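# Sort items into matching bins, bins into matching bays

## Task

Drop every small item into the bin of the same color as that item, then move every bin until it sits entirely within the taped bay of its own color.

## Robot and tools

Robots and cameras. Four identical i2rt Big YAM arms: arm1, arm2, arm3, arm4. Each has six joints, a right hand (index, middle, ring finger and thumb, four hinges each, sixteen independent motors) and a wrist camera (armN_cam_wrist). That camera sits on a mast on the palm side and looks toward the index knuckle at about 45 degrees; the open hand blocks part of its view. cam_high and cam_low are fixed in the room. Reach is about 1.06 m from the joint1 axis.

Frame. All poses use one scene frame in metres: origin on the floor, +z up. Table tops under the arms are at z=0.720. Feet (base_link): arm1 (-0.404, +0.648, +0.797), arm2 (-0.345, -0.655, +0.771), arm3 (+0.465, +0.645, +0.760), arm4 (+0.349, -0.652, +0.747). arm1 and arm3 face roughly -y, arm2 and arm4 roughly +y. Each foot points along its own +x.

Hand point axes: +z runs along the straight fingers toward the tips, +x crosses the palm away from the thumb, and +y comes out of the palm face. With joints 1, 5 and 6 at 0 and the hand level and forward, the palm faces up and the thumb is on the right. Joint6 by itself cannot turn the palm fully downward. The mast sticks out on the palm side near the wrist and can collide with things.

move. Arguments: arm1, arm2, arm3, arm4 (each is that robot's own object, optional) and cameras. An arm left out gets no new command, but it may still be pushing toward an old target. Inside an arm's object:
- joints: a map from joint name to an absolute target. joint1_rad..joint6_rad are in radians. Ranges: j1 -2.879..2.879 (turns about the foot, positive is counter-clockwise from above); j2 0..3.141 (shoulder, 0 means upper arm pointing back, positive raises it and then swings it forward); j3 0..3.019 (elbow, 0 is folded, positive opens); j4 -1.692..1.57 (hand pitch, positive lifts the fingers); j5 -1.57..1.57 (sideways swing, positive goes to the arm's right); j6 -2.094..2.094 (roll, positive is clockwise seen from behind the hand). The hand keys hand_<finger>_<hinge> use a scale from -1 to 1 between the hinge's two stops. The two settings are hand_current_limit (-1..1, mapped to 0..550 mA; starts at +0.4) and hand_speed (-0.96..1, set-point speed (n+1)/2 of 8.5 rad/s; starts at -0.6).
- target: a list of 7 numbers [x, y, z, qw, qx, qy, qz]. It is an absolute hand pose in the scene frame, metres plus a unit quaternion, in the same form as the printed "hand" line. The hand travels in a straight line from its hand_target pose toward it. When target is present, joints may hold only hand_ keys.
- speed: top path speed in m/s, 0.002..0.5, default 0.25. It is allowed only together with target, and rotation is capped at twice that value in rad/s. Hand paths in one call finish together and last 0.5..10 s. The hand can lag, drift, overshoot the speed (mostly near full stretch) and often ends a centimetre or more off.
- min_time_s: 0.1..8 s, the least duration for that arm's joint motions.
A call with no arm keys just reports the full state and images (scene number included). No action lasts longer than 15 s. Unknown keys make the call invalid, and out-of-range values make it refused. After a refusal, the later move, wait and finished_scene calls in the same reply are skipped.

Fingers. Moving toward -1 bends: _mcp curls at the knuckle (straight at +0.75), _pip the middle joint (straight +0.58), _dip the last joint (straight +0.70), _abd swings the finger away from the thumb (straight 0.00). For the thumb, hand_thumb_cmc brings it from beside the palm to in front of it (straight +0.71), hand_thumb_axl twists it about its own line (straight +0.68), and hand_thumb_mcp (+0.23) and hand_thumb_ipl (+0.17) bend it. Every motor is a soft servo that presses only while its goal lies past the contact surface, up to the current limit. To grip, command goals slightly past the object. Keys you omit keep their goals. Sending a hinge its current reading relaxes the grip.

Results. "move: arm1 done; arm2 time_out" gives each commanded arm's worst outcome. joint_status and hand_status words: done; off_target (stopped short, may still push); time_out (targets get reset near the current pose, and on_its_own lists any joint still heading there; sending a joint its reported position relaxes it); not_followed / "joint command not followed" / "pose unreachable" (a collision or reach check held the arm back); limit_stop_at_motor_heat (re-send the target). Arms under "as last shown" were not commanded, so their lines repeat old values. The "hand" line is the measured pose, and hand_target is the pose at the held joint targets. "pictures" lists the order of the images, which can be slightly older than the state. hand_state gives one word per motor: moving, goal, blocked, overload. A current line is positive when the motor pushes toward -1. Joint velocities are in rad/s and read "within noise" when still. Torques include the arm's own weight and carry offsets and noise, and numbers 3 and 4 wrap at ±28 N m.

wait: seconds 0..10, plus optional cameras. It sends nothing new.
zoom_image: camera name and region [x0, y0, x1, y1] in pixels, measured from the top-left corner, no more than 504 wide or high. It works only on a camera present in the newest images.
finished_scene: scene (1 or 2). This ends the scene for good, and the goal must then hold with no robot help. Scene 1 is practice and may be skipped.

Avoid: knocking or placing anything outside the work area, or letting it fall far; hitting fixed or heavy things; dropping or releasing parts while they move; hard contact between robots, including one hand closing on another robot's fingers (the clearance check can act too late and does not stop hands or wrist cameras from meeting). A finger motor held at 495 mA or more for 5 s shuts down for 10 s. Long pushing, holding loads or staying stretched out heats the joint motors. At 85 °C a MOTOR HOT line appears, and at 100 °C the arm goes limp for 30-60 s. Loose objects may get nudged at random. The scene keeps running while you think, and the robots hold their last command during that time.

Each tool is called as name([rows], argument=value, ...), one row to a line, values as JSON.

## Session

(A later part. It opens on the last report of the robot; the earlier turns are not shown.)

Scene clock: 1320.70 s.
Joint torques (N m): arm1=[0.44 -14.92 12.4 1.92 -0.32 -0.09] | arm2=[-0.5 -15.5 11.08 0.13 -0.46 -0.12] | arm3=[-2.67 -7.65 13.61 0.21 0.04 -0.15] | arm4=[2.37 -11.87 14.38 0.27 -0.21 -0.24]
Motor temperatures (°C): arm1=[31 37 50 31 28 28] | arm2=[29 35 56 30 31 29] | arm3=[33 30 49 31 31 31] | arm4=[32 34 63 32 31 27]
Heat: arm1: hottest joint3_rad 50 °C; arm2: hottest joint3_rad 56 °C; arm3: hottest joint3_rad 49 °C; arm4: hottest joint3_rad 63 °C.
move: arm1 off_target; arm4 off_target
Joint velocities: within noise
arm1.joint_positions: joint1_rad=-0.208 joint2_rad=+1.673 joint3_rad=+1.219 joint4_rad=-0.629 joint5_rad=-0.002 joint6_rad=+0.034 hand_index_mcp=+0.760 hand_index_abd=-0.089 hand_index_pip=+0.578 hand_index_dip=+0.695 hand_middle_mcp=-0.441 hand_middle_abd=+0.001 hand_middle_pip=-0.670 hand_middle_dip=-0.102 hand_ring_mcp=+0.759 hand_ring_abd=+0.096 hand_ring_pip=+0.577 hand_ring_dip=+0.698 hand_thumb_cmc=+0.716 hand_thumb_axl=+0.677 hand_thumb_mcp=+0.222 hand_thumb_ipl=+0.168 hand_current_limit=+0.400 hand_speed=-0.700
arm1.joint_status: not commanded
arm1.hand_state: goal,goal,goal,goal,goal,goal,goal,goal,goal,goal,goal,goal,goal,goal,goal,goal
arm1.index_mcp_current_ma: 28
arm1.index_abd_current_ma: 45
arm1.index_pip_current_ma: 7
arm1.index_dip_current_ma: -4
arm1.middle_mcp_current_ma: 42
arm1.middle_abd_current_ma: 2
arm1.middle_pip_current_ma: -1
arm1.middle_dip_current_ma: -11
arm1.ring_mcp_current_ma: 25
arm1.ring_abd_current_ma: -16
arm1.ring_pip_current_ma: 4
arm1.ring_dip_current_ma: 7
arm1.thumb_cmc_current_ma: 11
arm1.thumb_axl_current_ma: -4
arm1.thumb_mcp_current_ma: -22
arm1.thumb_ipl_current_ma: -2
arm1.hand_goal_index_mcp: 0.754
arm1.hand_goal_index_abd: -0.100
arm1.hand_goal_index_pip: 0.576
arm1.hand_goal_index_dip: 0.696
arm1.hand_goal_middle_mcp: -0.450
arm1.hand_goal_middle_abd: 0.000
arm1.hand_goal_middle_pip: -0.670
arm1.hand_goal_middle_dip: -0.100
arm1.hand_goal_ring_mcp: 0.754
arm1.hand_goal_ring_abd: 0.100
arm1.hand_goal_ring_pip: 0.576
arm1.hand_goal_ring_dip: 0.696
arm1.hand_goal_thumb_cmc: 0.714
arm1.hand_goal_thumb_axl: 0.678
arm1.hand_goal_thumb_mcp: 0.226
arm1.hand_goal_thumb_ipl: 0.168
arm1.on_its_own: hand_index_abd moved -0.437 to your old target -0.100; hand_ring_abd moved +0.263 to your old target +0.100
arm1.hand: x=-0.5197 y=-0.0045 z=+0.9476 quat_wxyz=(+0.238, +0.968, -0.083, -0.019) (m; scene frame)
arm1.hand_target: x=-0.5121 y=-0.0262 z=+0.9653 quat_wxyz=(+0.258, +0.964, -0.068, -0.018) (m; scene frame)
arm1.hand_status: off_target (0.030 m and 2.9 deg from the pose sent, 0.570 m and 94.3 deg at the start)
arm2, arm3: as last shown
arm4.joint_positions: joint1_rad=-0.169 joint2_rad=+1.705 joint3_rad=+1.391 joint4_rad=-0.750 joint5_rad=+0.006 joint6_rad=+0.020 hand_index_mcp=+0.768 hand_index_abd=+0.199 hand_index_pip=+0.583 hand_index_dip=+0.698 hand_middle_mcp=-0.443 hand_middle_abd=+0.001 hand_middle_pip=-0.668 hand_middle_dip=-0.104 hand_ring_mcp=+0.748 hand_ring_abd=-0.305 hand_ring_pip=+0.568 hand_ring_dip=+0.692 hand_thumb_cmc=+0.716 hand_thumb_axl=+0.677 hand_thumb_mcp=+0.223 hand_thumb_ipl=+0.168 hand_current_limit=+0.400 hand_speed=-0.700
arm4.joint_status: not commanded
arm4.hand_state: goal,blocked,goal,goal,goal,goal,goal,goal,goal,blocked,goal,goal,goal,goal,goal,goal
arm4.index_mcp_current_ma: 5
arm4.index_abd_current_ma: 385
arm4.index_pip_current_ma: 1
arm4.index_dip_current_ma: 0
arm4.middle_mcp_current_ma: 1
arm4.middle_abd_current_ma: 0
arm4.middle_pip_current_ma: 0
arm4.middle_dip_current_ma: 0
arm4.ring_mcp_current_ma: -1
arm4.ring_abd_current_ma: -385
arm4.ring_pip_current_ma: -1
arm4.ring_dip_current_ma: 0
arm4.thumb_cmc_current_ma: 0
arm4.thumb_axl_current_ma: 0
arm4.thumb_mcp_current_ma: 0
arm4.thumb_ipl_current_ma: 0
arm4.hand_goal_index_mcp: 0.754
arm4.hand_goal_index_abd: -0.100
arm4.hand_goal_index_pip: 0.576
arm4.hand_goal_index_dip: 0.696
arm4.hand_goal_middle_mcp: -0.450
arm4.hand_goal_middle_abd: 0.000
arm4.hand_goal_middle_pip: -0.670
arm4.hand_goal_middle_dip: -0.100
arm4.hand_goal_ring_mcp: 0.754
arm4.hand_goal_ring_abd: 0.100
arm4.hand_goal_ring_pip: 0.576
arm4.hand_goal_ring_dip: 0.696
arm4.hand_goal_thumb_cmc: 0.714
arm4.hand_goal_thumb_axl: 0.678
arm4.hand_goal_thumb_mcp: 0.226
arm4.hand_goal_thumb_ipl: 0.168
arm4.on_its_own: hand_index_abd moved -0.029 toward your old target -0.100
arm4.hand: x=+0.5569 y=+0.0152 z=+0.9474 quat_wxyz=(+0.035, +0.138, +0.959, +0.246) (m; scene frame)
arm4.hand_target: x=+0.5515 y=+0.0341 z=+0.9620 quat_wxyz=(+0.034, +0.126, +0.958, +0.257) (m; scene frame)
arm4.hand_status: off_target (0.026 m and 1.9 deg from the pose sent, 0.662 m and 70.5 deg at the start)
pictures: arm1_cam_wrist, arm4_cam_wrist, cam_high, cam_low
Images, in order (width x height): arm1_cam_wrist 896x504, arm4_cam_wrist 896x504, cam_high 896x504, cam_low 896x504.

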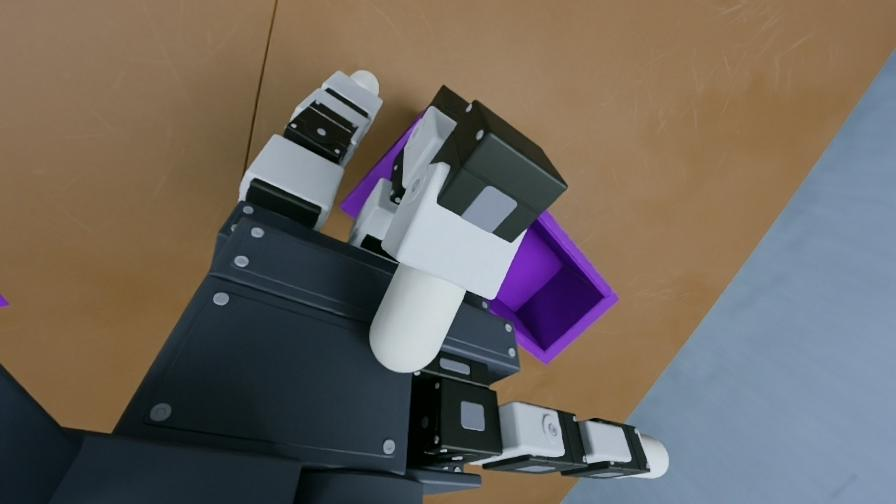

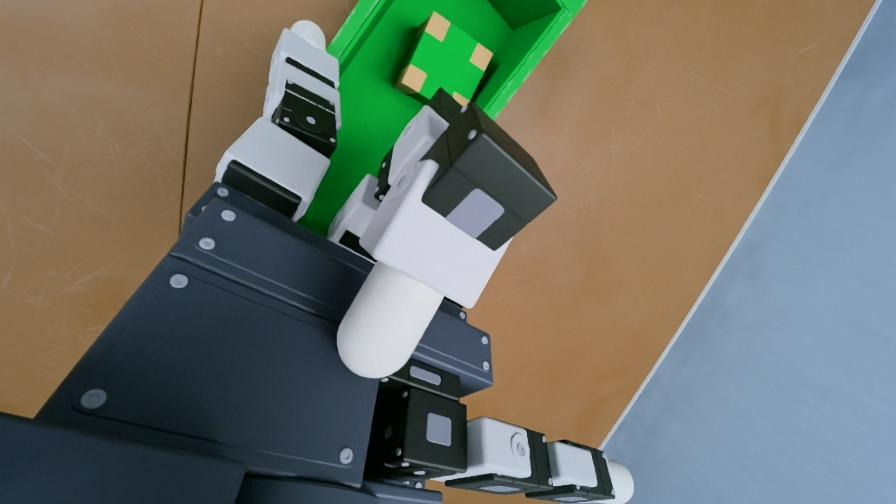

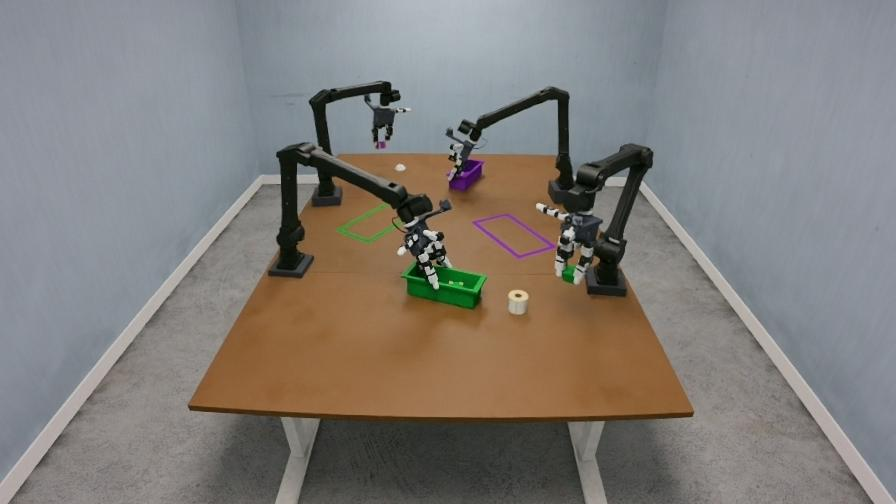

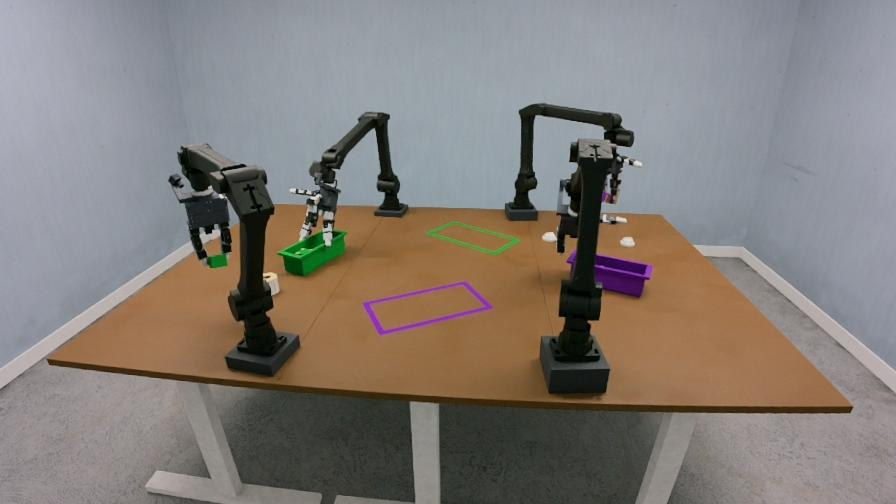

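move(arm4={"joints": {"hand_index_abd": 0.5, "hand_ring_abd": -0.5, "hand_speed": -0.6}}, arm1={"target": [-0.50, 0.05, 1.10, 0.2582, 0.9636, -0.0674, -0.0181], "speed": 0.2}, cameras=[])

move(arm4={"target": [0.56, -0.04, 1.09, 0.0338, 0.1261, 0.9576, 0.2566], "speed": 0.2}, arm1={"target": [-0.55, 0.25, 1.10, 0.2582, 0.9636, -0.0674, -0.0181], "speed": 0.2}, cameras=["all"])

zoom_image(camera="cam_high", region=[380, 240, 520, 330])

zoom_image(camera="cam_high", region=[430, 140, 510, 200])

zoom_image(camera="cam_low", region=[530, 200, 700, 320])

Scene clock: 1350.70 s.
Joint torques (N m): arm1=[0.21 -14.56 12.98 1.1 -0.2 -0.07] | arm2=[-0.67 -14.92 11.1 0.01 -0.44 -0.11] | arm3=[-2.84 -6.89 13.57 0.31 0.03 -0.17] | arm4=[2.08 -13.45 14.27 0.32 -0.12 -0.19]
Motor temperatures (°C): arm1=[31 37 50 31 27 28] | arm2=[29 35 56 30 31 29] | arm3=[33 30 50 31 31 31] | arm4=[32 35 65 32 31 27]
Heat: arm1: hottest joint3_rad 50 °C; arm2: hottest joint3_rad 56 °C; arm3: hottest joint3_rad 50 °C; arm4: hottest joint3_rad 65 °C.
move: arm1 off_target; arm4 done
Joint velocities: within noise
arm1.joint_positions: joint1_rad=-0.205 joint2_rad=+1.416 joint3_rad=+1.247 joint4_rad=-0.930 joint5_rad=-0.005 joint6_rad=+0.031 hand_index_mcp=+0.758 hand_index_abd=-0.095 hand_index_pip=+0.578 hand_index_dip=+0.695 hand_middle_mcp=-0.441 hand_middle_abd=+0.001 hand_middle_pip=-0.670 hand_middle_dip=-0.102 hand_ring_mcp=+0.759 hand_ring_abd=+0.096 hand_ring_pip=+0.577 hand_ring_dip=+0.698 hand_thumb_cmc=+0.716 hand_thumb_axl=+0.677 hand_thumb_mcp=+0.222 hand_thumb_ipl=+0.168 hand_current_limit=+0.400 hand_speed=-0.700
arm1.joint_status: not commanded
arm1.hand_state: goal,goal,goal,goal,goal,goal,goal,goal,goal,goal,goal,goal,goal,goal,goal,goal
arm1.index_mcp_current_ma: 21
arm1.index_abd_current_ma: 18
arm1.index_pip_current_ma: 7
arm1.index_dip_current_ma: -4
arm1.middle_mcp_current_ma: 42
arm1.middle_abd_current_ma: 2
arm1.middle_pip_current_ma: -1
arm1.middle_dip_current_ma: -11
arm1.ring_mcp_current_ma: 25
arm1.ring_abd_current_ma: -16
arm1.ring_pip_current_ma: 4
arm1.ring_dip_current_ma: 7
arm1.thumb_cmc_current_ma: 11
arm1.thumb_axl_current_ma: -4
arm1.thumb_mcp_current_ma: -22
arm1.thumb_ipl_current_ma: -2
arm1.hand_goal_index_mcp: 0.754
arm1.hand_goal_index_abd: -0.100
arm1.hand_goal_index_pip: 0.576
arm1.hand_goal_index_dip: 0.696
arm1.hand_goal_middle_mcp: -0.450
arm1.hand_goal_middle_abd: 0.000
arm1.hand_goal_middle_pip: -0.670
arm1.hand_goal_middle_dip: -0.100
arm1.hand_goal_ring_mcp: 0.754
arm1.hand_goal_ring_abd: 0.100
arm1.hand_goal_ring_pip: 0.576
arm1.hand_goal_ring_dip: 0.696
arm1.hand_goal_thumb_cmc: 0.714
arm1.hand_goal_thumb_axl: 0.678
arm1.hand_goal_thumb_mcp: 0.226
arm1.hand_goal_thumb_ipl: 0.168
arm1.hand: x=-0.5065 y=+0.0605 z=+1.0633 quat_wxyz=(+0.231, +0.970, -0.080, -0.017) (m; scene frame)
arm1.hand_target: x=-0.4998 y=+0.0516 z=+1.1000 quat_wxyz=(+0.259, +0.963, -0.067, -0.018) (m; scene frame)
arm1.hand_status: off_target (0.039 m and 3.5 deg from the pose sent, 0.163 m and 2.9 deg at the start)
arm2, arm3: as last shown
arm4.joint_positions: joint1_rad=-0.168 joint2_rad=+1.723 joint3_rad=+1.391 joint4_rad=-0.753 joint5_rad=+0.004 joint6_rad=+0.016 hand_index_mcp=+0.763 hand_index_abd=+0.493 hand_index_pip=+0.581 hand_index_dip=+0.698 hand_middle_mcp=-0.443 hand_middle_abd=+0.001 hand_middle_pip=-0.668 hand_middle_dip=-0.104 hand_ring_mcp=+0.755 hand_ring_abd=-0.492 hand_ring_pip=+0.574 hand_ring_dip=+0.693 hand_thumb_cmc=+0.716 hand_thumb_axl=+0.677 hand_thumb_mcp=+0.223 hand_thumb_ipl=+0.168 hand_current_limit=+0.400 hand_speed=-0.600
arm4.joint_status: all done
arm4.hand_state: goal,goal,goal,goal,goal,goal,goal,goal,goal,goal,goal,goal,goal,goal,goal,goal
arm4.index_mcp_current_ma: 2
arm4.index_abd_current_ma: -1
arm4.index_pip_current_ma: 1
arm4.index_dip_current_ma: 0
arm4.middle_mcp_current_ma: 1
arm4.middle_abd_current_ma: 0
arm4.middle_pip_current_ma: 0
arm4.middle_dip_current_ma: 0
arm4.ring_mcp_current_ma: 0
arm4.ring_abd_current_ma: 1
arm4.ring_pip_current_ma: 0
arm4.ring_dip_current_ma: 0
arm4.thumb_cmc_current_ma: 0
arm4.thumb_axl_current_ma: 0
arm4.thumb_mcp_current_ma: 0
arm4.thumb_ipl_current_ma: 0
arm4.hand_goal_index_mcp: 0.754
arm4.hand_goal_index_abd: 0.500
arm4.hand_goal_index_pip: 0.576
arm4.hand_goal_index_dip: 0.696
arm4.hand_goal_middle_mcp: -0.450
arm4.hand_goal_middle_abd: 0.000
arm4.hand_goal_middle_pip: -0.670
arm4.hand_goal_middle_dip: -0.100
arm4.hand_goal_ring_mcp: 0.754
arm4.hand_goal_ring_abd: -0.500
arm4.hand_goal_ring_pip: 0.576
arm4.hand_goal_ring_dip: 0.696
arm4.hand_goal_thumb_cmc: 0.714
arm4.hand_goal_thumb_axl: 0.678
arm4.hand_goal_thumb_mcp: 0.226
arm4.hand_goal_thumb_ipl: 0.168
arm4.hand: x=+0.5557 y=+0.0164 z=+0.9345 quat_wxyz=(+0.033, +0.136, +0.962, +0.236) (m; scene frame)
arm4.hand_target: x=+0.5515 y=+0.0341 z=+0.9621 quat_wxyz=(+0.034, +0.126, +0.958, +0.257) (m; scene frame)
arm4.hand_status: not commanded
pictures: none
No camera images: "cameras" was empty.

Scene clock: 1352.73 s.
Joint torques (N m): arm1=[-1.26 -6.48 9.8 1.16 -0.37 -0.1] | arm2=[-0.91 -15.21 11.18 0.09 -0.46 -0.08] | arm3=[-2.9 -7.06 13.63 0.27 0.02 -0.13] | arm4=[0.44 -11.63 15.45 0.29 -0.15 -0.18]
Motor temperatures (°C): arm1=[31 37 50 31 27 28] | arm2=[29 35 56 30 31 29] | arm3=[33 30 50 31 31 31] | arm4=[32 35 65 32 31 27]
Heat: arm1: hottest joint3_rad 50 °C; arm2: hottest joint3_rad 56 °C; arm3: hottest joint3_rad 50 °C; arm4: hottest joint3_rad 65 °C.
move: arm1 done; arm4 off_target
Joint velocities: within noise
arm1.joint_positions: joint1_rad=-0.477 joint2_rad=+0.926 joint3_rad=+0.915 joint4_rad=-1.061 joint5_rad=-0.150 joint6_rad=-0.220 hand_index_mcp=+0.758 hand_index_abd=-0.096 hand_index_pip=+0.578 hand_index_dip=+0.695 hand_middle_mcp=-0.441 hand_middle_abd=+0.001 hand_middle_pip=-0.670 hand_middle_dip=-0.102 hand_ring_mcp=+0.759 hand_ring_abd=+0.096 hand_ring_pip=+0.577 hand_ring_dip=+0.698 hand_thumb_cmc=+0.717 hand_thumb_axl=+0.677 hand_thumb_mcp=+0.222 hand_thumb_ipl=+0.168 hand_current_limit=+0.400 hand_speed=-0.700
arm1.joint_status: not commanded
arm1.hand_state: goal,goal,goal,goal,goal,goal,goal,goal,goal,goal,goal,goal,goal,goal,goal,goal
arm1.index_mcp_current_ma: 21
arm1.index_abd_current_ma: 16
arm1.index_pip_current_ma: 7
arm1.index_dip_current_ma: -4
arm1.middle_mcp_current_ma: 42
arm1.middle_abd_current_ma: 2
arm1.middle_pip_current_ma: -1
arm1.middle_dip_current_ma: -11
arm1.ring_mcp_current_ma: 25
arm1.ring_abd_current_ma: -13
arm1.ring_pip_current_ma: 4
arm1.ring_dip_current_ma: 7
arm1.thumb_cmc_current_ma: 13
arm1.thumb_axl_current_ma: -4
arm1.thumb_mcp_current_ma: -22
arm1.thumb_ipl_current_ma: -2
arm1.hand_goal_index_mcp: 0.754
arm1.hand_goal_index_abd: -0.100
arm1.hand_goal_index_pip: 0.576
arm1.hand_goal_index_dip: 0.696
arm1.hand_goal_middle_mcp: -0.450
arm1.hand_goal_middle_abd: 0.000
arm1.hand_goal_middle_pip: -0.670
arm1.hand_goal_middle_dip: -0.100
arm1.hand_goal_ring_mcp: 0.754
arm1.hand_goal_ring_abd: 0.100
arm1.hand_goal_ring_pip: 0.576
arm1.hand_goal_ring_dip: 0.696
arm1.hand_goal_thumb_cmc: 0.714
arm1.hand_goal_thumb_axl: 0.678
arm1.hand_goal_thumb_mcp: 0.226
arm1.hand_goal_thumb_ipl: 0.168
arm1.hand: x=-0.5490 y=+0.2471 z=+1.0925 quat_wxyz=(+0.254, +0.965, -0.071, -0.015) (m; scene frame)
arm1.hand_target: x=-0.5499 y=+0.2499 z=+1.0999 quat_wxyz=(+0.258, +0.964, -0.067, -0.018) (m; scene frame)
arm1.hand_status: done (0.008 m and 0.8 deg from the pose sent, 0.198 m and 3.5 deg at the start)
arm2, arm3: as last shown
arm4.joint_positions: joint1_rad=-0.203 joint2_rad=+1.505 joint3_rad=+1.438 joint4_rad=-1.039 joint5_rad=-0.024 joint6_rad=-0.033 hand_index_mcp=+0.762 hand_index_abd=+0.493 hand_index_pip=+0.581 hand_index_dip=+0.698 hand_middle_mcp=-0.443 hand_middle_abd=+0.001 hand_middle_pip=-0.668 hand_middle_dip=-0.104 hand_ring_mcp=+0.755 hand_ring_abd=-0.492 hand_ring_pip=+0.574 hand_ring_dip=+0.693 hand_thumb_cmc=+0.716 hand_thumb_axl=+0.677 hand_thumb_mcp=+0.223 hand_thumb_ipl=+0.168 hand_current_limit=+0.400 hand_speed=-0.600
arm4.joint_status: not commanded
arm4.hand_state: goal,goal,goal,goal,goal,goal,goal,goal,goal,goal,goal,goal,goal,goal,goal,goal
arm4.index_mcp_current_ma: 2
arm4.index_abd_current_ma: -1
arm4.index_pip_current_ma: 1
arm4.index_dip_current_ma: 0
arm4.middle_mcp_current_ma: 1
arm4.middle_abd_current_ma: 0
arm4.middle_pip_current_ma: 0
arm4.middle_dip_current_ma: 0
arm4.ring_mcp_current_ma: 0
arm4.ring_abd_current_ma: 1
arm4.ring_pip_current_ma: 0
arm4.ring_dip_current_ma: 0
arm4.thumb_cmc_current_ma: 0
arm4.thumb_axl_current_ma: 0
arm4.thumb_mcp_current_ma: 0
arm4.thumb_ipl_current_ma: 0
arm4.hand_goal_index_mcp: 0.754
arm4.hand_goal_index_abd: 0.500
arm4.hand_goal_index_pip: 0.576
arm4.hand_goal_index_dip: 0.696
arm4.hand_goal_middle_mcp: -0.450
arm4.hand_goal_middle_abd: 0.000
arm4.hand_goal_middle_pip: -0.670
arm4.hand_goal_middle_dip: -0.100
arm4.hand_goal_ring_mcp: 0.754
arm4.hand_goal_ring_abd: -0.500
arm4.hand_goal_ring_pip: 0.576
arm4.hand_goal_ring_dip: 0.696
arm4.hand_goal_thumb_cmc: 0.714
arm4.hand_goal_thumb_axl: 0.678
arm4.hand_goal_thumb_mcp: 0.226
arm4.hand_goal_thumb_ipl: 0.168
arm4.hand: x=+0.5513 y=-0.0496 z=+1.0483 quat_wxyz=(+0.028, +0.127, +0.965, +0.226) (m; scene frame)
arm4.hand_target: x=+0.5592 y=-0.0424 z=+1.0898 quat_wxyz=(+0.034, +0.126, +0.958, +0.257) (m; scene frame)
arm4.hand_status: off_target (0.044 m and 3.6 deg from the pose sent, 0.165 m and 2.6 deg at the start)
pictures: arm1_cam_wrist, arm2_cam_wrist, arm3_cam_wrist, arm4_cam_wrist, cam_high, cam_low
Images, in order (width x height): arm1_cam_wrist 896x504, arm2_cam_wrist 896x504, arm3_cam_wrist 896x504, arm4_cam_wrist 896x504, cam_high 896x504, cam_low 896x504.

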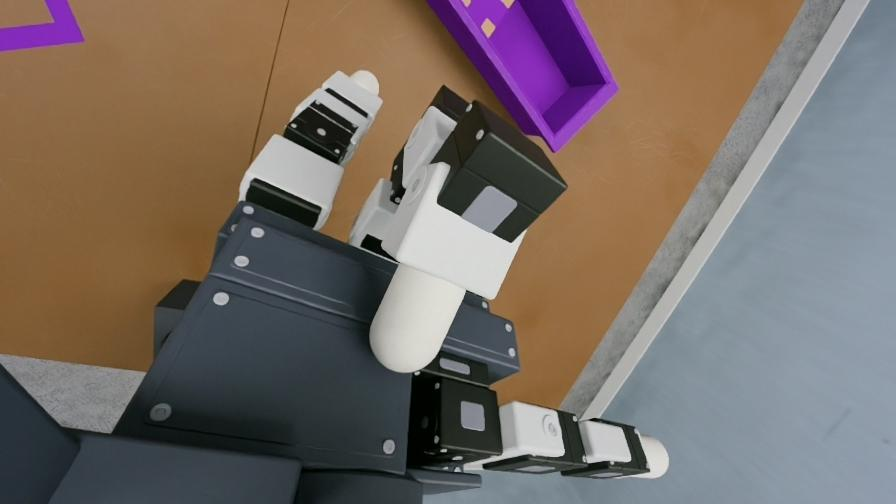

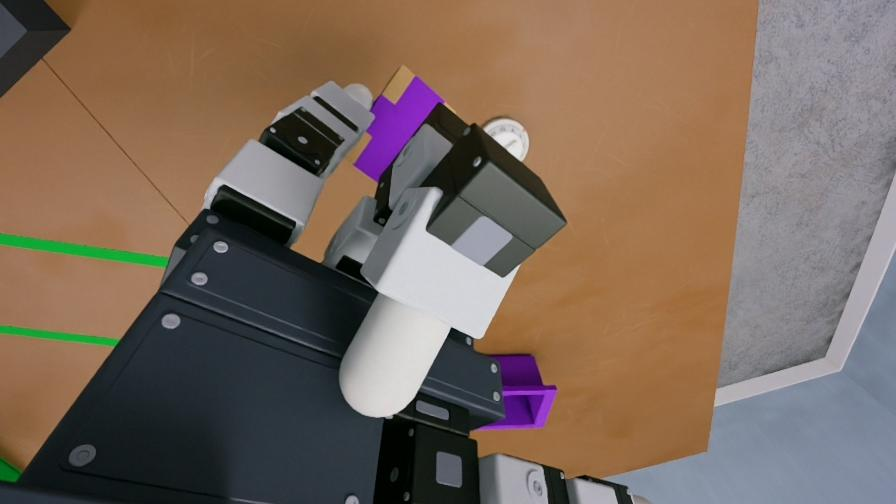

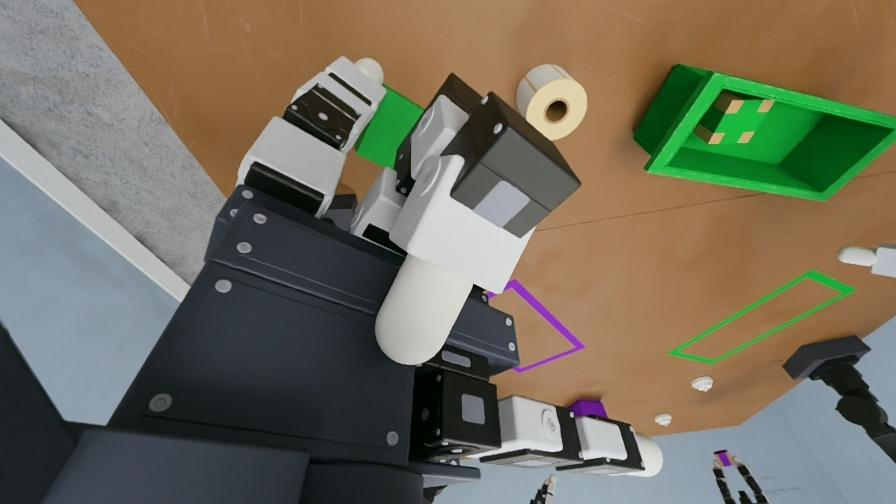

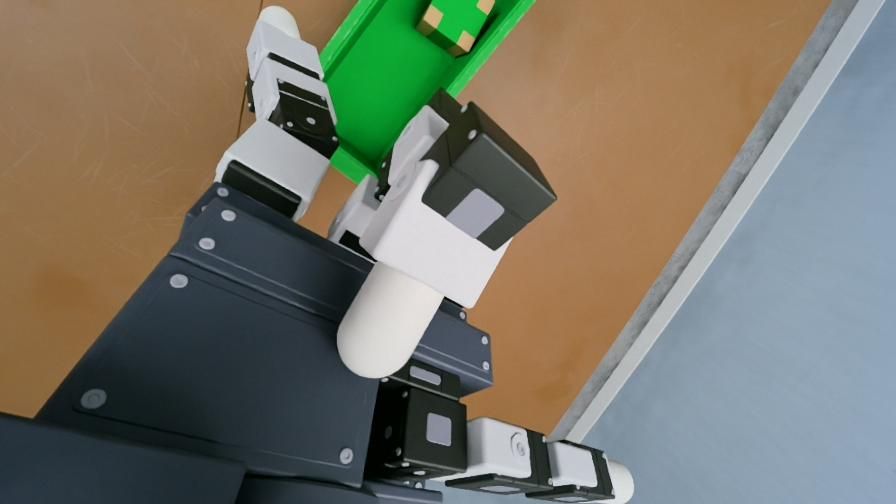

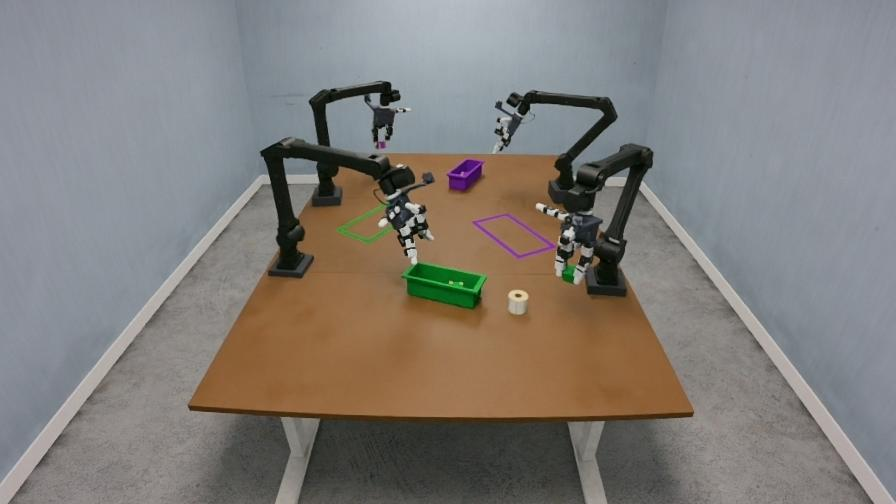

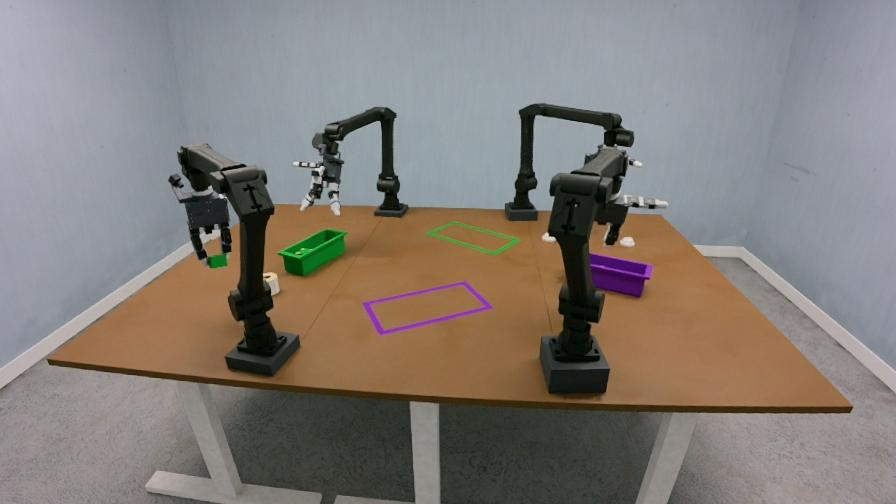

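Scaled by 3.600 from the camera's 896x504 image, which has a finer 1280x720 frame.

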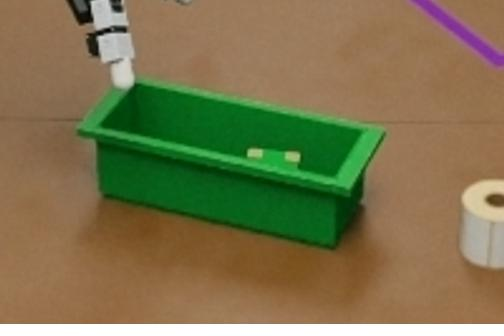

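Scaled by 6.300 from the camera's 896x504 image, which has a finer 1280x720 frame.

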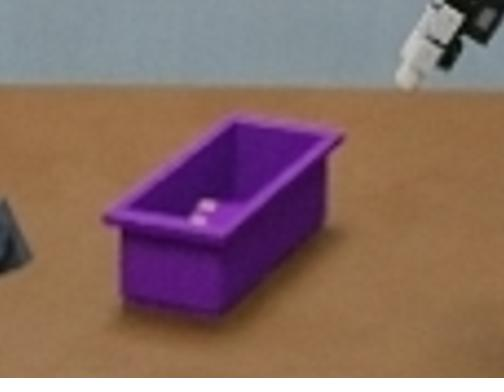

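Scaled by 2.965 from the camera's 896x504 image, which has a finer 1280x720 frame.

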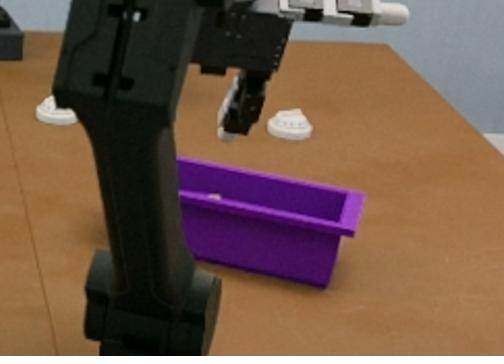

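move(arm4={"target": [0.75, -0.35, 1.10, 0.2588, 0.0, 0.0, 0.0], "speed": 0.25}, cameras=["cam_high"])

arm4: "target": qw, qx, qy, qz must be a unit quaternion (the sum of their squares is 1)
Scene clock: 1395.27 s.
Joint torques (N m): arm1=[-1.32 -6.53 9.8 1.18 -0.37 -0.08] | arm2=[-0.85 -15.21 11.17 0.08 -0.45 -0.1] | arm3=[-3.31 -6.95 13.57 0.27 0.06 -0.16] | arm4=[0.67 -11.69 15.43 0.29 -0.15 -0.18]
Motor temperatures (°C): arm1=[31 35 49 31 27 28] | arm2=[29 35 56 30 31 29] | arm3=[33 30 50 31 31 31] | arm4=[32 38 63 32 31 27]
Heat: arm1: hottest joint3_rad 49 °C; arm2: hottest joint3_rad 56 °C; arm3: hottest joint3_rad 50 °C; arm4: hottest joint3_rad 63 °C.
Joint velocities: within noise
arm1.joint_positions: joint1_rad=-0.477 joint2_rad=+0.926 joint3_rad=+0.915 joint4_rad=-1.061 joint5_rad=-0.150 joint6_rad=-0.221 hand_index_mcp=+0.758 hand_index_abd=-0.096 hand_index_pip=+0.578 hand_index_dip=+0.695 hand_middle_mcp=-0.441 hand_middle_abd=+0.001 hand_middle_pip=-0.670 hand_middle_dip=-0.102 hand_ring_mcp=+0.759 hand_ring_abd=+0.096 hand_ring_pip=+0.577 hand_ring_dip=+0.698 hand_thumb_cmc=+0.717 hand_thumb_axl=+0.677 hand_thumb_mcp=+0.222 hand_thumb_ipl=+0.168 hand_current_limit=+0.400 hand_speed=-0.700
arm1.joint_status: not commanded
arm1.hand_state: goal,goal,goal,goal,goal,goal,goal,goal,goal,goal,goal,goal,goal,goal,goal,goal
arm1.index_mcp_current_ma: 21
arm1.index_abd_current_ma: 16
arm1.index_pip_current_ma: 7
arm1.index_dip_current_ma: -4
arm1.middle_mcp_current_ma: 42
arm1.middle_abd_current_ma: 2
arm1.middle_pip_current_ma: -1
arm1.middle_dip_current_ma: -11
arm1.ring_mcp_current_ma: 25
arm1.ring_abd_current_ma: -13
arm1.ring_pip_current_ma: 4
arm1.ring_dip_current_ma: 7
arm1.thumb_cmc_current_ma: 13
arm1.thumb_axl_current_ma: -4
arm1.thumb_mcp_current_ma: -22
arm1.thumb_ipl_current_ma: -2
arm1.hand_goal_index_mcp: 0.754
arm1.hand_goal_index_abd: -0.100
arm1.hand_goal_index_pip: 0.576
arm1.hand_goal_index_dip: 0.696
arm1.hand_goal_middle_mcp: -0.450
arm1.hand_goal_middle_abd: 0.000
arm1.hand_goal_middle_pip: -0.670
arm1.hand_goal_middle_dip: -0.100
arm1.hand_goal_ring_mcp: 0.754
arm1.hand_goal_ring_abd: 0.100
arm1.hand_goal_ring_pip: 0.576
arm1.hand_goal_ring_dip: 0.696
arm1.hand_goal_thumb_cmc: 0.714
arm1.hand_goal_thumb_axl: 0.678
arm1.hand_goal_thumb_mcp: 0.226
arm1.hand_goal_thumb_ipl: 0.168
arm1.hand: x=-0.5490 y=+0.2471 z=+1.0925 quat_wxyz=(+0.254, +0.965, -0.071, -0.015) (m; scene frame)
arm1.hand_target: x=-0.5499 y=+0.2499 z=+1.0999 quat_wxyz=(+0.258, +0.964, -0.068, -0.018) (m; scene frame)
arm1.hand_status: done (0.008 m and 0.8 deg from the pose sent, 0.198 m and 3.5 deg at the start)
arm2.joint_positions: joint1_rad=+0.717 joint2_rad=+1.514 joint3_rad=+1.492 joint4_rad=-1.530 joint5_rad=-0.227 joint6_rad=-1.226 hand_index_mcp=+0.747 hand_index_abd=-0.143 hand_index_pip=+0.570 hand_index_dip=+0.694 hand_middle_mcp=-0.442 hand_middle_abd=+0.000 hand_middle_pip=-0.669 hand_middle_dip=-0.103 hand_ring_mcp=+0.766 hand_ring_abd=+0.146 hand_ring_pip=+0.580 hand_ring_dip=+0.697 hand_thumb_cmc=+0.717 hand_thumb_axl=+0.677 hand_thumb_mcp=+0.224 hand_thumb_ipl=+0.168 hand_current_limit=+0.400 hand_speed=-0.400
arm2.joint_status: not commanded
arm2.hand_state: goal,blocked,goal,goal,goal,goal,goal,goal,goal,blocked,goal,goal,goal,goal,goal,goal
arm2.index_mcp_current_ma: -15
arm2.index_abd_current_ma: 385
arm2.index_pip_current_ma: -12
arm2.index_dip_current_ma: -4
arm2.middle_mcp_current_ma: 18
arm2.middle_abd_current_ma: 0
arm2.middle_pip_current_ma: 1
arm2.middle_dip_current_ma: -4
arm2.ring_mcp_current_ma: 29
arm2.ring_abd_current_ma: -385
arm2.ring_pip_current_ma: 8
arm2.ring_dip_current_ma: 1
arm2.thumb_cmc_current_ma: 5
arm2.thumb_axl_current_ma: -1
arm2.thumb_mcp_current_ma: -5
arm2.thumb_ipl_current_ma: 0
arm2.hand_goal_index_mcp: 0.754
arm2.hand_goal_index_abd: -0.300
arm2.hand_goal_index_pip: 0.576
arm2.hand_goal_index_dip: 0.696
arm2.hand_goal_middle_mcp: -0.450
arm2.hand_goal_middle_abd: 0.000
arm2.hand_goal_middle_pip: -0.670
arm2.hand_goal_middle_dip: -0.100
arm2.hand_goal_ring_mcp: 0.754
arm2.hand_goal_ring_abd: 0.300
arm2.hand_goal_ring_pip: 0.576
arm2.hand_goal_ring_dip: 0.696
arm2.hand_goal_thumb_cmc: 0.714
arm2.hand_goal_thumb_axl: 0.678
arm2.hand_goal_thumb_mcp: 0.226
arm2.hand_goal_thumb_ipl: 0.168
arm2.hand: x=-0.7962 y=-0.4062 z=+1.0510 quat_wxyz=(-0.105, -0.857, +0.504, +0.032) (m; scene frame)
arm2.hand_target: x=-0.7992 y=-0.4007 z=+1.0797 quat_wxyz=(-0.100, -0.859, +0.499, +0.060) (m; scene frame)
arm2.hand_status: not commanded
arm3.joint_positions: joint1_rad=+0.987 joint2_rad=+1.069 joint3_rad=+1.130 joint4_rad=-1.472 joint5_rad=+0.015 joint6_rad=+0.086 hand_index_mcp=+0.746 hand_index_abd=-0.112 hand_index_pip=+0.571 hand_index_dip=+0.695 hand_middle_mcp=-0.442 hand_middle_abd=+0.001 hand_middle_pip=-0.670 hand_middle_dip=-0.103 hand_ring_mcp=+0.768 hand_ring_abd=+0.134 hand_ring_pip=+0.582 hand_ring_dip=+0.697 hand_thumb_cmc=+0.716 hand_thumb_axl=+0.677 hand_thumb_mcp=+0.224 hand_thumb_ipl=+0.168 hand_current_limit=+0.400 hand_speed=-0.400
arm3.joint_status: not commanded
arm3.hand_state: goal,blocked,goal,goal,goal,goal,goal,goal,goal,blocked,goal,goal,goal,goal,goal,goal
arm3.index_mcp_current_ma: -41
arm3.index_abd_current_ma: 385
arm3.index_pip_current_ma: -23
arm3.index_dip_current_ma: -7
arm3.middle_mcp_current_ma: 39
arm3.middle_abd_current_ma: 3
arm3.middle_pip_current_ma: 0
arm3.middle_dip_current_ma: -13
arm3.ring_mcp_current_ma: 72
arm3.ring_abd_current_ma: -385
arm3.ring_pip_current_ma: 29
arm3.ring_dip_current_ma: 3
arm3.thumb_cmc_current_ma: 11
arm3.thumb_axl_current_ma: -4
arm3.thumb_mcp_current_ma: -13
arm3.thumb_ipl_current_ma: -2
arm3.hand_goal_index_mcp: 0.754
arm3.hand_goal_index_abd: -0.300
arm3.hand_goal_index_pip: 0.576
arm3.hand_goal_index_dip: 0.696
arm3.hand_goal_middle_mcp: -0.450
arm3.hand_goal_middle_abd: 0.000
arm3.hand_goal_middle_pip: -0.670
arm3.hand_goal_middle_dip: -0.100
arm3.hand_goal_ring_mcp: 0.754
arm3.hand_goal_ring_abd: 0.300
arm3.hand_goal_ring_pip: 0.576
arm3.hand_goal_ring_dip: 0.696
arm3.hand_goal_thumb_cmc: 0.714
arm3.hand_goal_thumb_axl: 0.678
arm3.hand_goal_thumb_mcp: 0.226
arm3.hand_goal_thumb_ipl: 0.168
arm3.hand: x=+0.7447 y=+0.3569 z=+1.0490 quat_wxyz=(+0.077, +0.925, +0.370, +0.028) (m; scene frame)
arm3.hand_target: x=+0.7491 y=+0.3508 z=+1.0796 quat_wxyz=(+0.101, +0.922, +0.371, +0.040) (m; scene frame)
arm3.hand_status: not commanded
arm4.joint_positions: joint1_rad=-0.203 joint2_rad=+1.505 joint3_rad=+1.438 joint4_rad=-1.039 joint5_rad=-0.024 joint6_rad=-0.033 hand_index_mcp=+0.762 hand_index_abd=+0.493 hand_index_pip=+0.581 hand_index_dip=+0.698 hand_middle_mcp=-0.443 hand_middle_abd=+0.001 hand_middle_pip=-0.668 hand_middle_dip=-0.104 hand_ring_mcp=+0.755 hand_ring_abd=-0.492 hand_ring_pip=+0.574 hand_ring_dip=+0.693 hand_thumb_cmc=+0.716 hand_thumb_axl=+0.677 hand_thumb_mcp=+0.223 hand_thumb_ipl=+0.168 hand_current_limit=+0.400 hand_speed=-0.600
arm4.joint_status: not commanded
arm4.hand_state: goal,goal,goal,goal,goal,goal,goal,goal,goal,goal,goal,goal,goal,goal,goal,goal
arm4.index_mcp_current_ma: 2
arm4.index_abd_current_ma: -1
arm4.index_pip_current_ma: 1
arm4.index_dip_current_ma: 0
arm4.middle_mcp_current_ma: 1
arm4.middle_abd_current_ma: 0
arm4.middle_pip_current_ma: 0
arm4.middle_dip_current_ma: 0
arm4.ring_mcp_current_ma: 0
arm4.ring_abd_current_ma: 1
arm4.ring_pip_current_ma: 0
arm4.ring_dip_current_ma: 0
arm4.thumb_cmc_current_ma: 0
arm4.thumb_axl_current_ma: 0
arm4.thumb_mcp_current_ma: 0
arm4.thumb_ipl_current_ma: 0
arm4.hand_goal_index_mcp: 0.754
arm4.hand_goal_index_abd: 0.500
arm4.hand_goal_index_pip: 0.576
arm4.hand_goal_index_dip: 0.696
arm4.hand_goal_middle_mcp: -0.450
arm4.hand_goal_middle_abd: 0.000
arm4.hand_goal_middle_pip: -0.670
arm4.hand_goal_middle_dip: -0.100
arm4.hand_goal_ring_mcp: 0.754
arm4.hand_goal_ring_abd: -0.500
arm4.hand_goal_ring_pip: 0.576
arm4.hand_goal_ring_dip: 0.696
arm4.hand_goal_thumb_cmc: 0.714
arm4.hand_goal_thumb_axl: 0.678
arm4.hand_goal_thumb_mcp: 0.226
arm4.hand_goal_thumb_ipl: 0.168
arm4.hand: x=+0.5513 y=-0.0496 z=+1.0483 quat_wxyz=(+0.028, +0.127, +0.965, +0.226) (m; scene frame)
arm4.hand_target: x=+0.5592 y=-0.0424 z=+1.0898 quat_wxyz=(+0.034, +0.126, +0.958, +0.257) (m; scene frame)
arm4.hand_status: off_target (0.044 m and 3.6 deg from the pose sent, 0.165 m and 2.6 deg at the start)
pictures: none

move(arm4={"joints": {"joint1_rad": -0.75, "joint2_rad": 1.1, "joint3_rad": 1.3, "joint4_rad": -1.3}}, cameras=["cam_high"])

zoom_image(camera="cam_high", region=[430, 140, 510, 200])

move(arm3={"target": [0.505, 0.06, 1.08, -0.0626, -0.5957, 0.7963, 0.0837], "speed": 0.25}, cameras=["cam_high", "arm3_cam_wrist"])

Scene clock: 1404.77 s.
Joint torques (N m): arm1=[-1.38 -6.48 9.78 1.18 -0.37 -0.08] | arm2=[-0.62 -15.27 11.22 0.08 -0.44 -0.1] | arm3=[-2.96 -7.06 13.61 0.27 0.03 -0.16] | arm4=[0.62 -4.84 9.28 0.36 -0.12 -0.15]
Motor temperatures (°C): arm1=[31 35 49 31 27 28] | arm2=[29 35 56 30 31 29] | arm3=[33 30 50 31 31 31] | arm4=[32 38 63 32 31 27]
Heat: arm1: hottest joint3_rad 49 °C; arm2: hottest joint3_rad 56 °C; arm3: hottest joint3_rad 50 °C; arm4: hottest joint3_rad 63 °C.
move: arm4 done
Joint velocities: within noise
arm1.joint_positions: joint1_rad=-0.477 joint2_rad=+0.926 joint3_rad=+0.915 joint4_rad=-1.061 joint5_rad=-0.150 joint6_rad=-0.221 hand_index_mcp=+0.758 hand_index_abd=-0.096 hand_index_pip=+0.578 hand_index_dip=+0.695 hand_middle_mcp=-0.441 hand_middle_abd=+0.001 hand_middle_pip=-0.670 hand_middle_dip=-0.102 hand_ring_mcp=+0.759 hand_ring_abd=+0.096 hand_ring_pip=+0.577 hand_ring_dip=+0.698 hand_thumb_cmc=+0.717 hand_thumb_axl=+0.677 hand_thumb_mcp=+0.222 hand_thumb_ipl=+0.168 hand_current_limit=+0.400 hand_speed=-0.700
arm1.joint_status: not commanded
arm1.hand_state: goal,goal,goal,goal,goal,goal,goal,goal,goal,goal,goal,goal,goal,goal,goal,goal
arm1.index_mcp_current_ma: 21
arm1.index_abd_current_ma: 16
arm1.index_pip_current_ma: 7
arm1.index_dip_current_ma: -4
arm1.middle_mcp_current_ma: 42
arm1.middle_abd_current_ma: 2
arm1.middle_pip_current_ma: -1
arm1.middle_dip_current_ma: -11
arm1.ring_mcp_current_ma: 25
arm1.ring_abd_current_ma: -13
arm1.ring_pip_current_ma: 4
arm1.ring_dip_current_ma: 7
arm1.thumb_cmc_current_ma: 13
arm1.thumb_axl_current_ma: -4
arm1.thumb_mcp_current_ma: -22
arm1.thumb_ipl_current_ma: -2
arm1.hand_goal_index_mcp: 0.754
arm1.hand_goal_index_abd: -0.100
arm1.hand_goal_index_pip: 0.576
arm1.hand_goal_index_dip: 0.696
arm1.hand_goal_middle_mcp: -0.450
arm1.hand_goal_middle_abd: 0.000
arm1.hand_goal_middle_pip: -0.670
arm1.hand_goal_middle_dip: -0.100
arm1.hand_goal_ring_mcp: 0.754
arm1.hand_goal_ring_abd: 0.100
arm1.hand_goal_ring_pip: 0.576
arm1.hand_goal_ring_dip: 0.696
arm1.hand_goal_thumb_cmc: 0.714
arm1.hand_goal_thumb_axl: 0.678
arm1.hand_goal_thumb_mcp: 0.226
arm1.hand_goal_thumb_ipl: 0.168
arm1.hand: x=-0.5490 y=+0.2471 z=+1.0925 quat_wxyz=(+0.254, +0.965, -0.071, -0.015) (m; scene frame)
arm1.hand_target: x=-0.5499 y=+0.2499 z=+1.0999 quat_wxyz=(+0.258, +0.964, -0.068, -0.018) (m; scene frame)
arm1.hand_status: not commanded
arm2.joint_positions: joint1_rad=+0.717 joint2_rad=+1.514 joint3_rad=+1.492 joint4_rad=-1.530 joint5_rad=-0.227 joint6_rad=-1.226 hand_index_mcp=+0.747 hand_index_abd=-0.143 hand_index_pip=+0.570 hand_index_dip=+0.694 hand_middle_mcp=-0.442 hand_middle_abd=+0.000 hand_middle_pip=-0.669 hand_middle_dip=-0.103 hand_ring_mcp=+0.766 hand_ring_abd=+0.146 hand_ring_pip=+0.580 hand_ring_dip=+0.697 hand_thumb_cmc=+0.717 hand_thumb_axl=+0.677 hand_thumb_mcp=+0.224 hand_thumb_ipl=+0.168 hand_current_limit=+0.400 hand_speed=-0.400
arm2.joint_status: not commanded
arm2.hand_state: goal,blocked,goal,goal,goal,goal,goal,goal,goal,blocked,goal,goal,goal,goal,goal,goal
arm2.index_mcp_current_ma: -15
arm2.index_abd_current_ma: 385
arm2.index_pip_current_ma: -12
arm2.index_dip_current_ma: -4
arm2.middle_mcp_current_ma: 18
arm2.middle_abd_current_ma: 0
arm2.middle_pip_current_ma: 1
arm2.middle_dip_current_ma: -4
arm2.ring_mcp_current_ma: 29
arm2.ring_abd_current_ma: -385
arm2.ring_pip_current_ma: 8
arm2.ring_dip_current_ma: 1
arm2.thumb_cmc_current_ma: 5
arm2.thumb_axl_current_ma: -1
arm2.thumb_mcp_current_ma: -5
arm2.thumb_ipl_current_ma: 0
arm2.hand_goal_index_mcp: 0.754
arm2.hand_goal_index_abd: -0.300
arm2.hand_goal_index_pip: 0.576
arm2.hand_goal_index_dip: 0.696
arm2.hand_goal_middle_mcp: -0.450
arm2.hand_goal_middle_abd: 0.000
arm2.hand_goal_middle_pip: -0.670
arm2.hand_goal_middle_dip: -0.100
arm2.hand_goal_ring_mcp: 0.754
arm2.hand_goal_ring_abd: 0.300
arm2.hand_goal_ring_pip: 0.576
arm2.hand_goal_ring_dip: 0.696
arm2.hand_goal_thumb_cmc: 0.714
arm2.hand_goal_thumb_axl: 0.678
arm2.hand_goal_thumb_mcp: 0.226
arm2.hand_goal_thumb_ipl: 0.168
arm2.hand: x=-0.7962 y=-0.4062 z=+1.0510 quat_wxyz=(-0.105, -0.857, +0.504, +0.032) (m; scene frame)
arm2.hand_target: x=-0.7992 y=-0.4007 z=+1.0797 quat_wxyz=(-0.100, -0.859, +0.499, +0.060) (m; scene frame)
arm2.hand_status: not commanded
arm3.joint_positions: joint1_rad=+0.987 joint2_rad=+1.069 joint3_rad=+1.130 joint4_rad=-1.472 joint5_rad=+0.015 joint6_rad=+0.086 hand_index_mcp=+0.746 hand_index_abd=-0.112 hand_index_pip=+0.571 hand_index_dip=+0.695 hand_middle_mcp=-0.442 hand_middle_abd=+0.001 hand_middle_pip=-0.670 hand_middle_dip=-0.103 hand_ring_mcp=+0.768 hand_ring_abd=+0.134 hand_ring_pip=+0.582 hand_ring_dip=+0.697 hand_thumb_cmc=+0.716 hand_thumb_axl=+0.677 hand_thumb_mcp=+0.224 hand_thumb_ipl=+0.168 hand_current_limit=+0.400 hand_speed=-0.400
arm3.joint_status: not commanded
arm3.hand_state: goal,blocked,goal,goal,goal,goal,goal,goal,goal,blocked,goal,goal,goal,goal,goal,goal
arm3.index_mcp_current_ma: -41
arm3.index_abd_current_ma: 385
arm3.index_pip_current_ma: -23
arm3.index_dip_current_ma: -7
arm3.middle_mcp_current_ma: 39
arm3.middle_abd_current_ma: 3
arm3.middle_pip_current_ma: 0
arm3.middle_dip_current_ma: -13
arm3.ring_mcp_current_ma: 72
arm3.ring_abd_current_ma: -385
arm3.ring_pip_current_ma: 29
arm3.ring_dip_current_ma: 3
arm3.thumb_cmc_current_ma: 11
arm3.thumb_axl_current_ma: -4
arm3.thumb_mcp_current_ma: -13
arm3.thumb_ipl_current_ma: -2
arm3.hand_goal_index_mcp: 0.754
arm3.hand_goal_index_abd: -0.300
arm3.hand_goal_index_pip: 0.576
arm3.hand_goal_index_dip: 0.696
arm3.hand_goal_middle_mcp: -0.450
arm3.hand_goal_middle_abd: 0.000
arm3.hand_goal_middle_pip: -0.670
arm3.hand_goal_middle_dip: -0.100
arm3.hand_goal_ring_mcp: 0.754
arm3.hand_goal_ring_abd: 0.300
arm3.hand_goal_ring_pip: 0.576
arm3.hand_goal_ring_dip: 0.696
arm3.hand_goal_thumb_cmc: 0.714
arm3.hand_goal_thumb_axl: 0.678
arm3.hand_goal_thumb_mcp: 0.226
arm3.hand_goal_thumb_ipl: 0.168
arm3.hand: x=+0.7447 y=+0.3569 z=+1.0490 quat_wxyz=(+0.077, +0.925, +0.370, +0.028) (m; scene frame)
arm3.hand_target: x=+0.7491 y=+0.3508 z=+1.0796 quat_wxyz=(+0.101, +0.922, +0.371, +0.040) (m; scene frame)
arm3.hand_status: not commanded
arm4.joint_positions: joint1_rad=-0.739 joint2_rad=+1.098 joint3_rad=+1.307 joint4_rad=-1.289 joint5_rad=-0.025 joint6_rad=-0.036 hand_index_mcp=+0.757 hand_index_abd=+0.495 hand_index_pip=+0.579 hand_index_dip=+0.698 hand_middle_mcp=-0.443 hand_middle_abd=+0.001 hand_middle_pip=-0.668 hand_middle_dip=-0.104 hand_ring_mcp=+0.755 hand_ring_abd=-0.493 hand_ring_pip=+0.574 hand_ring_dip=+0.693 hand_thumb_cmc=+0.716 hand_thumb_axl=+0.677 hand_thumb_mcp=+0.223 hand_thumb_ipl=+0.168 hand_current_limit=+0.400 hand_speed=-0.600
arm4.joint_status: all done
arm4.hand_state: goal,goal,goal,goal,goal,goal,goal,goal,goal,goal,goal,goal,goal,goal,goal,goal
arm4.index_mcp_current_ma: 0
arm4.index_abd_current_ma: 0
arm4.index_pip_current_ma: 0
arm4.index_dip_current_ma: 0
arm4.middle_mcp_current_ma: 1
arm4.middle_abd_current_ma: 0
arm4.middle_pip_current_ma: 0
arm4.middle_dip_current_ma: 0
arm4.ring_mcp_current_ma: 0
arm4.ring_abd_current_ma: 1
arm4.ring_pip_current_ma: 0
arm4.ring_dip_current_ma: 0
arm4.thumb_cmc_current_ma: 0
arm4.thumb_axl_current_ma: 0
arm4.thumb_mcp_current_ma: 0
arm4.thumb_ipl_current_ma: 0
arm4.hand_goal_index_mcp: 0.754
arm4.hand_goal_index_abd: 0.500
arm4.hand_goal_index_pip: 0.576
arm4.hand_goal_index_dip: 0.696
arm4.hand_goal_middle_mcp: -0.450
arm4.hand_goal_middle_abd: 0.000
arm4.hand_goal_middle_pip: -0.670
arm4.hand_goal_middle_dip: -0.100
arm4.hand_goal_ring_mcp: 0.754
arm4.hand_goal_ring_abd: -0.500
arm4.hand_goal_ring_pip: 0.576
arm4.hand_goal_ring_dip: 0.696
arm4.hand_goal_thumb_cmc: 0.714
arm4.hand_goal_thumb_axl: 0.678
arm4.hand_goal_thumb_mcp: 0.226
arm4.hand_goal_thumb_ipl: 0.168
arm4.hand: x=+0.7120 y=-0.3421 z=+1.1459 quat_wxyz=(+0.094, +0.374, +0.895, +0.223) (m; scene frame)
arm4.hand_target: x=+0.7134 y=-0.3468 z=+1.1389 quat_wxyz=(+0.090, +0.378, +0.896, +0.214) (m; scene frame)
arm4.hand_status: not commanded
pictures: cam_high
Images, in order (width x height): cam_high 896x504.

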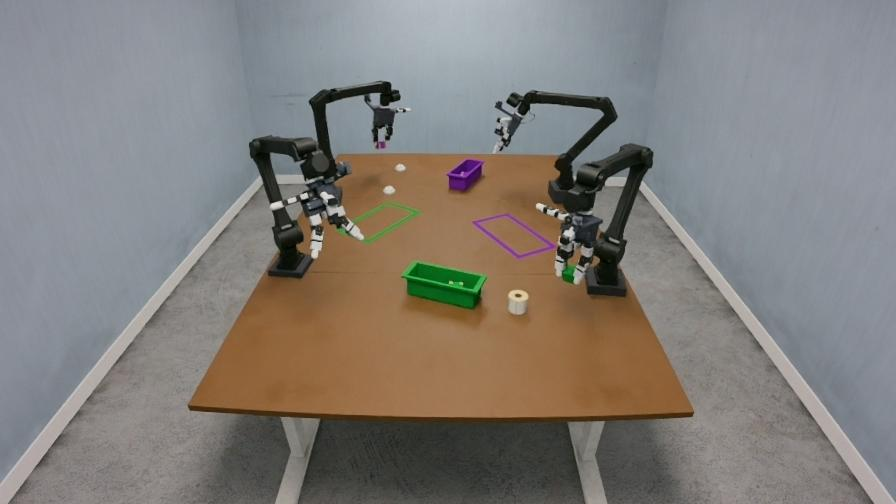

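Scaled by 6.300 from the camera's 896x504 image, which has a finer 1280x720 frame.

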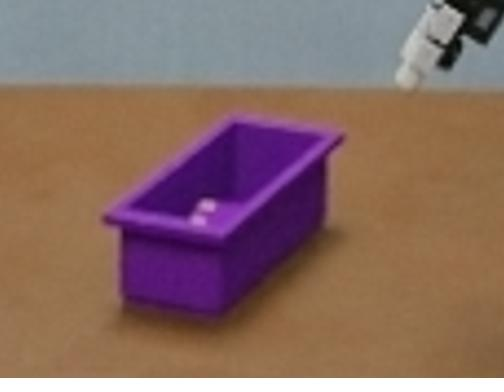

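Scene clock: 1410.97 s.
Joint torques (N m): arm1=[-1.38 -6.42 9.8 1.17 -0.37 -0.09] | arm2=[-0.67 -15.38 11.15 0.09 -0.48 -0.11] | arm3=[-2.2 -17.55 12.94 -0.17 0.27 0.03] | arm4=[0.56 -5.07 9.29 0.32 -0.12 -0.15]
Motor temperatures (°C): arm1=[31 35 49 31 27 28] | arm2=[29 35 56 30 31 29] | arm3=[33 30 51 31 31 31] | arm4=[32 38 63 32 31 27]
Heat: arm1: hottest joint3_rad 49 °C; arm2: hottest joint3_rad 56 °C; arm3: hottest joint3_rad 51 °C; arm4: hottest joint3_rad 63 °C.
move: arm3 off_target
Joint velocities: within noise
arm1, arm2, arm4: as last shown
arm3.joint_positions: joint1_rad=+0.388 joint2_rad=+1.957 joint3_rad=+2.174 joint4_rad=-1.669 joint5_rad=+0.232 joint6_rad=+2.014 hand_index_mcp=+0.746 hand_index_abd=-0.112 hand_index_pip=+0.571 hand_index_dip=+0.695 hand_middle_mcp=-0.442 hand_middle_abd=+0.001 hand_middle_pip=-0.670 hand_middle_dip=-0.103 hand_ring_mcp=+0.768 hand_ring_abd=+0.134 hand_ring_pip=+0.582 hand_ring_dip=+0.697 hand_thumb_cmc=+0.716 hand_thumb_axl=+0.677 hand_thumb_mcp=+0.224 hand_thumb_ipl=+0.168 hand_current_limit=+0.400 hand_speed=-0.400
arm3.joint_status: not commanded
arm3.hand_state: goal,blocked,goal,goal,goal,goal,goal,goal,goal,blocked,goal,goal,goal,goal,goal,goal
arm3.index_mcp_current_ma: -42
arm3.index_abd_current_ma: 385
arm3.index_pip_current_ma: -23
arm3.index_dip_current_ma: -7
arm3.middle_mcp_current_ma: 39
arm3.middle_abd_current_ma: 3
arm3.middle_pip_current_ma: 0
arm3.middle_dip_current_ma: -13
arm3.ring_mcp_current_ma: 72
arm3.ring_abd_current_ma: -385
arm3.ring_pip_current_ma: 29
arm3.ring_dip_current_ma: 3
arm3.thumb_cmc_current_ma: 11
arm3.thumb_axl_current_ma: -4
arm3.thumb_mcp_current_ma: -13
arm3.thumb_ipl_current_ma: -2
arm3.hand_goal_index_mcp: 0.754
arm3.hand_goal_index_abd: -0.300
arm3.hand_goal_index_pip: 0.576
arm3.hand_goal_index_dip: 0.696
arm3.hand_goal_middle_mcp: -0.450
arm3.hand_goal_middle_abd: 0.000
arm3.hand_goal_middle_pip: -0.670
arm3.hand_goal_middle_dip: -0.100
arm3.hand_goal_ring_mcp: 0.754
arm3.hand_goal_ring_abd: 0.300
arm3.hand_goal_ring_pip: 0.576
arm3.hand_goal_ring_dip: 0.696
arm3.hand_goal_thumb_cmc: 0.714
arm3.hand_goal_thumb_axl: 0.678
arm3.hand_goal_thumb_mcp: 0.226
arm3.hand_goal_thumb_ipl: 0.168
arm3.hand: x=+0.5036 y=+0.0679 z=+1.0685 quat_wxyz=(+0.132, +0.624, -0.770, +0.006) (m; scene frame)
arm3.hand_target: x=+0.5047 y=+0.0610 z=+1.0793 quat_wxyz=(+0.137, +0.617, -0.775, +0.020) (m; scene frame)
arm3.hand_status: off_target (0.014 m and 13.8 deg from the pose sent, 0.383 m and 150.0 deg at the start; a joint's target at an end of its range on 72 of 186 steps)
pictures: arm3_cam_wrist, cam_high
Images, in order (width x height): arm3_cam_wrist 896x504, cam_high 896x504.

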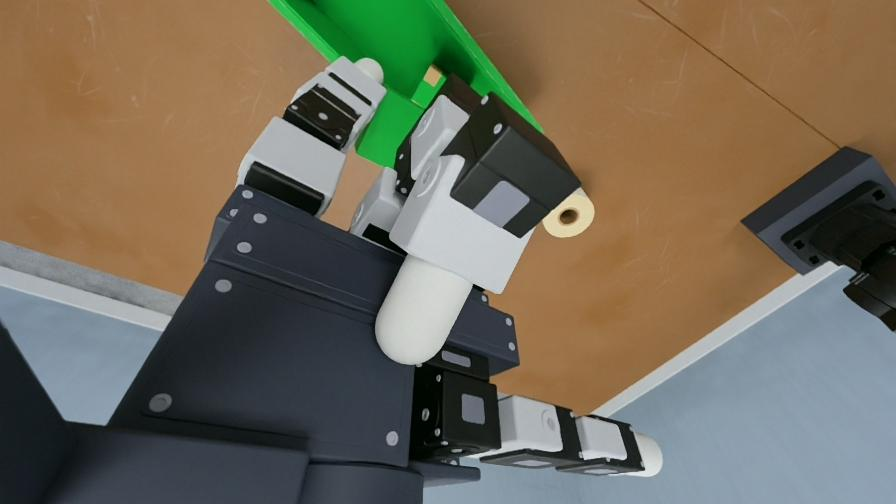

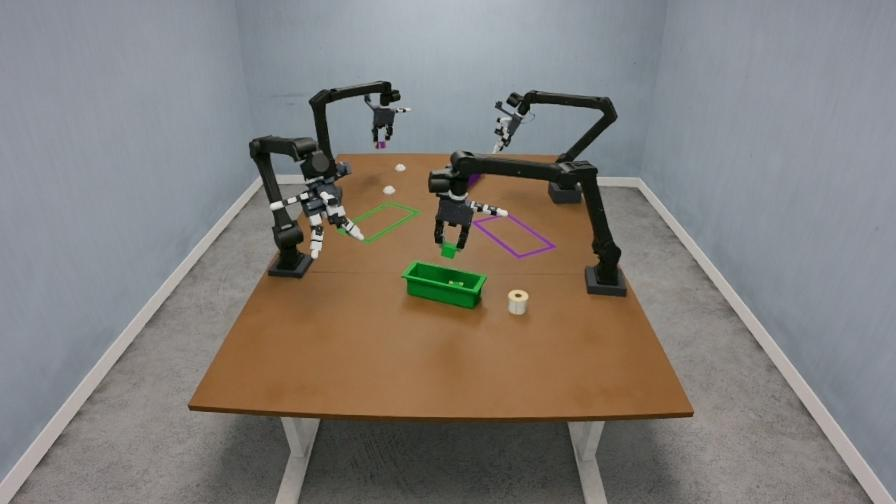

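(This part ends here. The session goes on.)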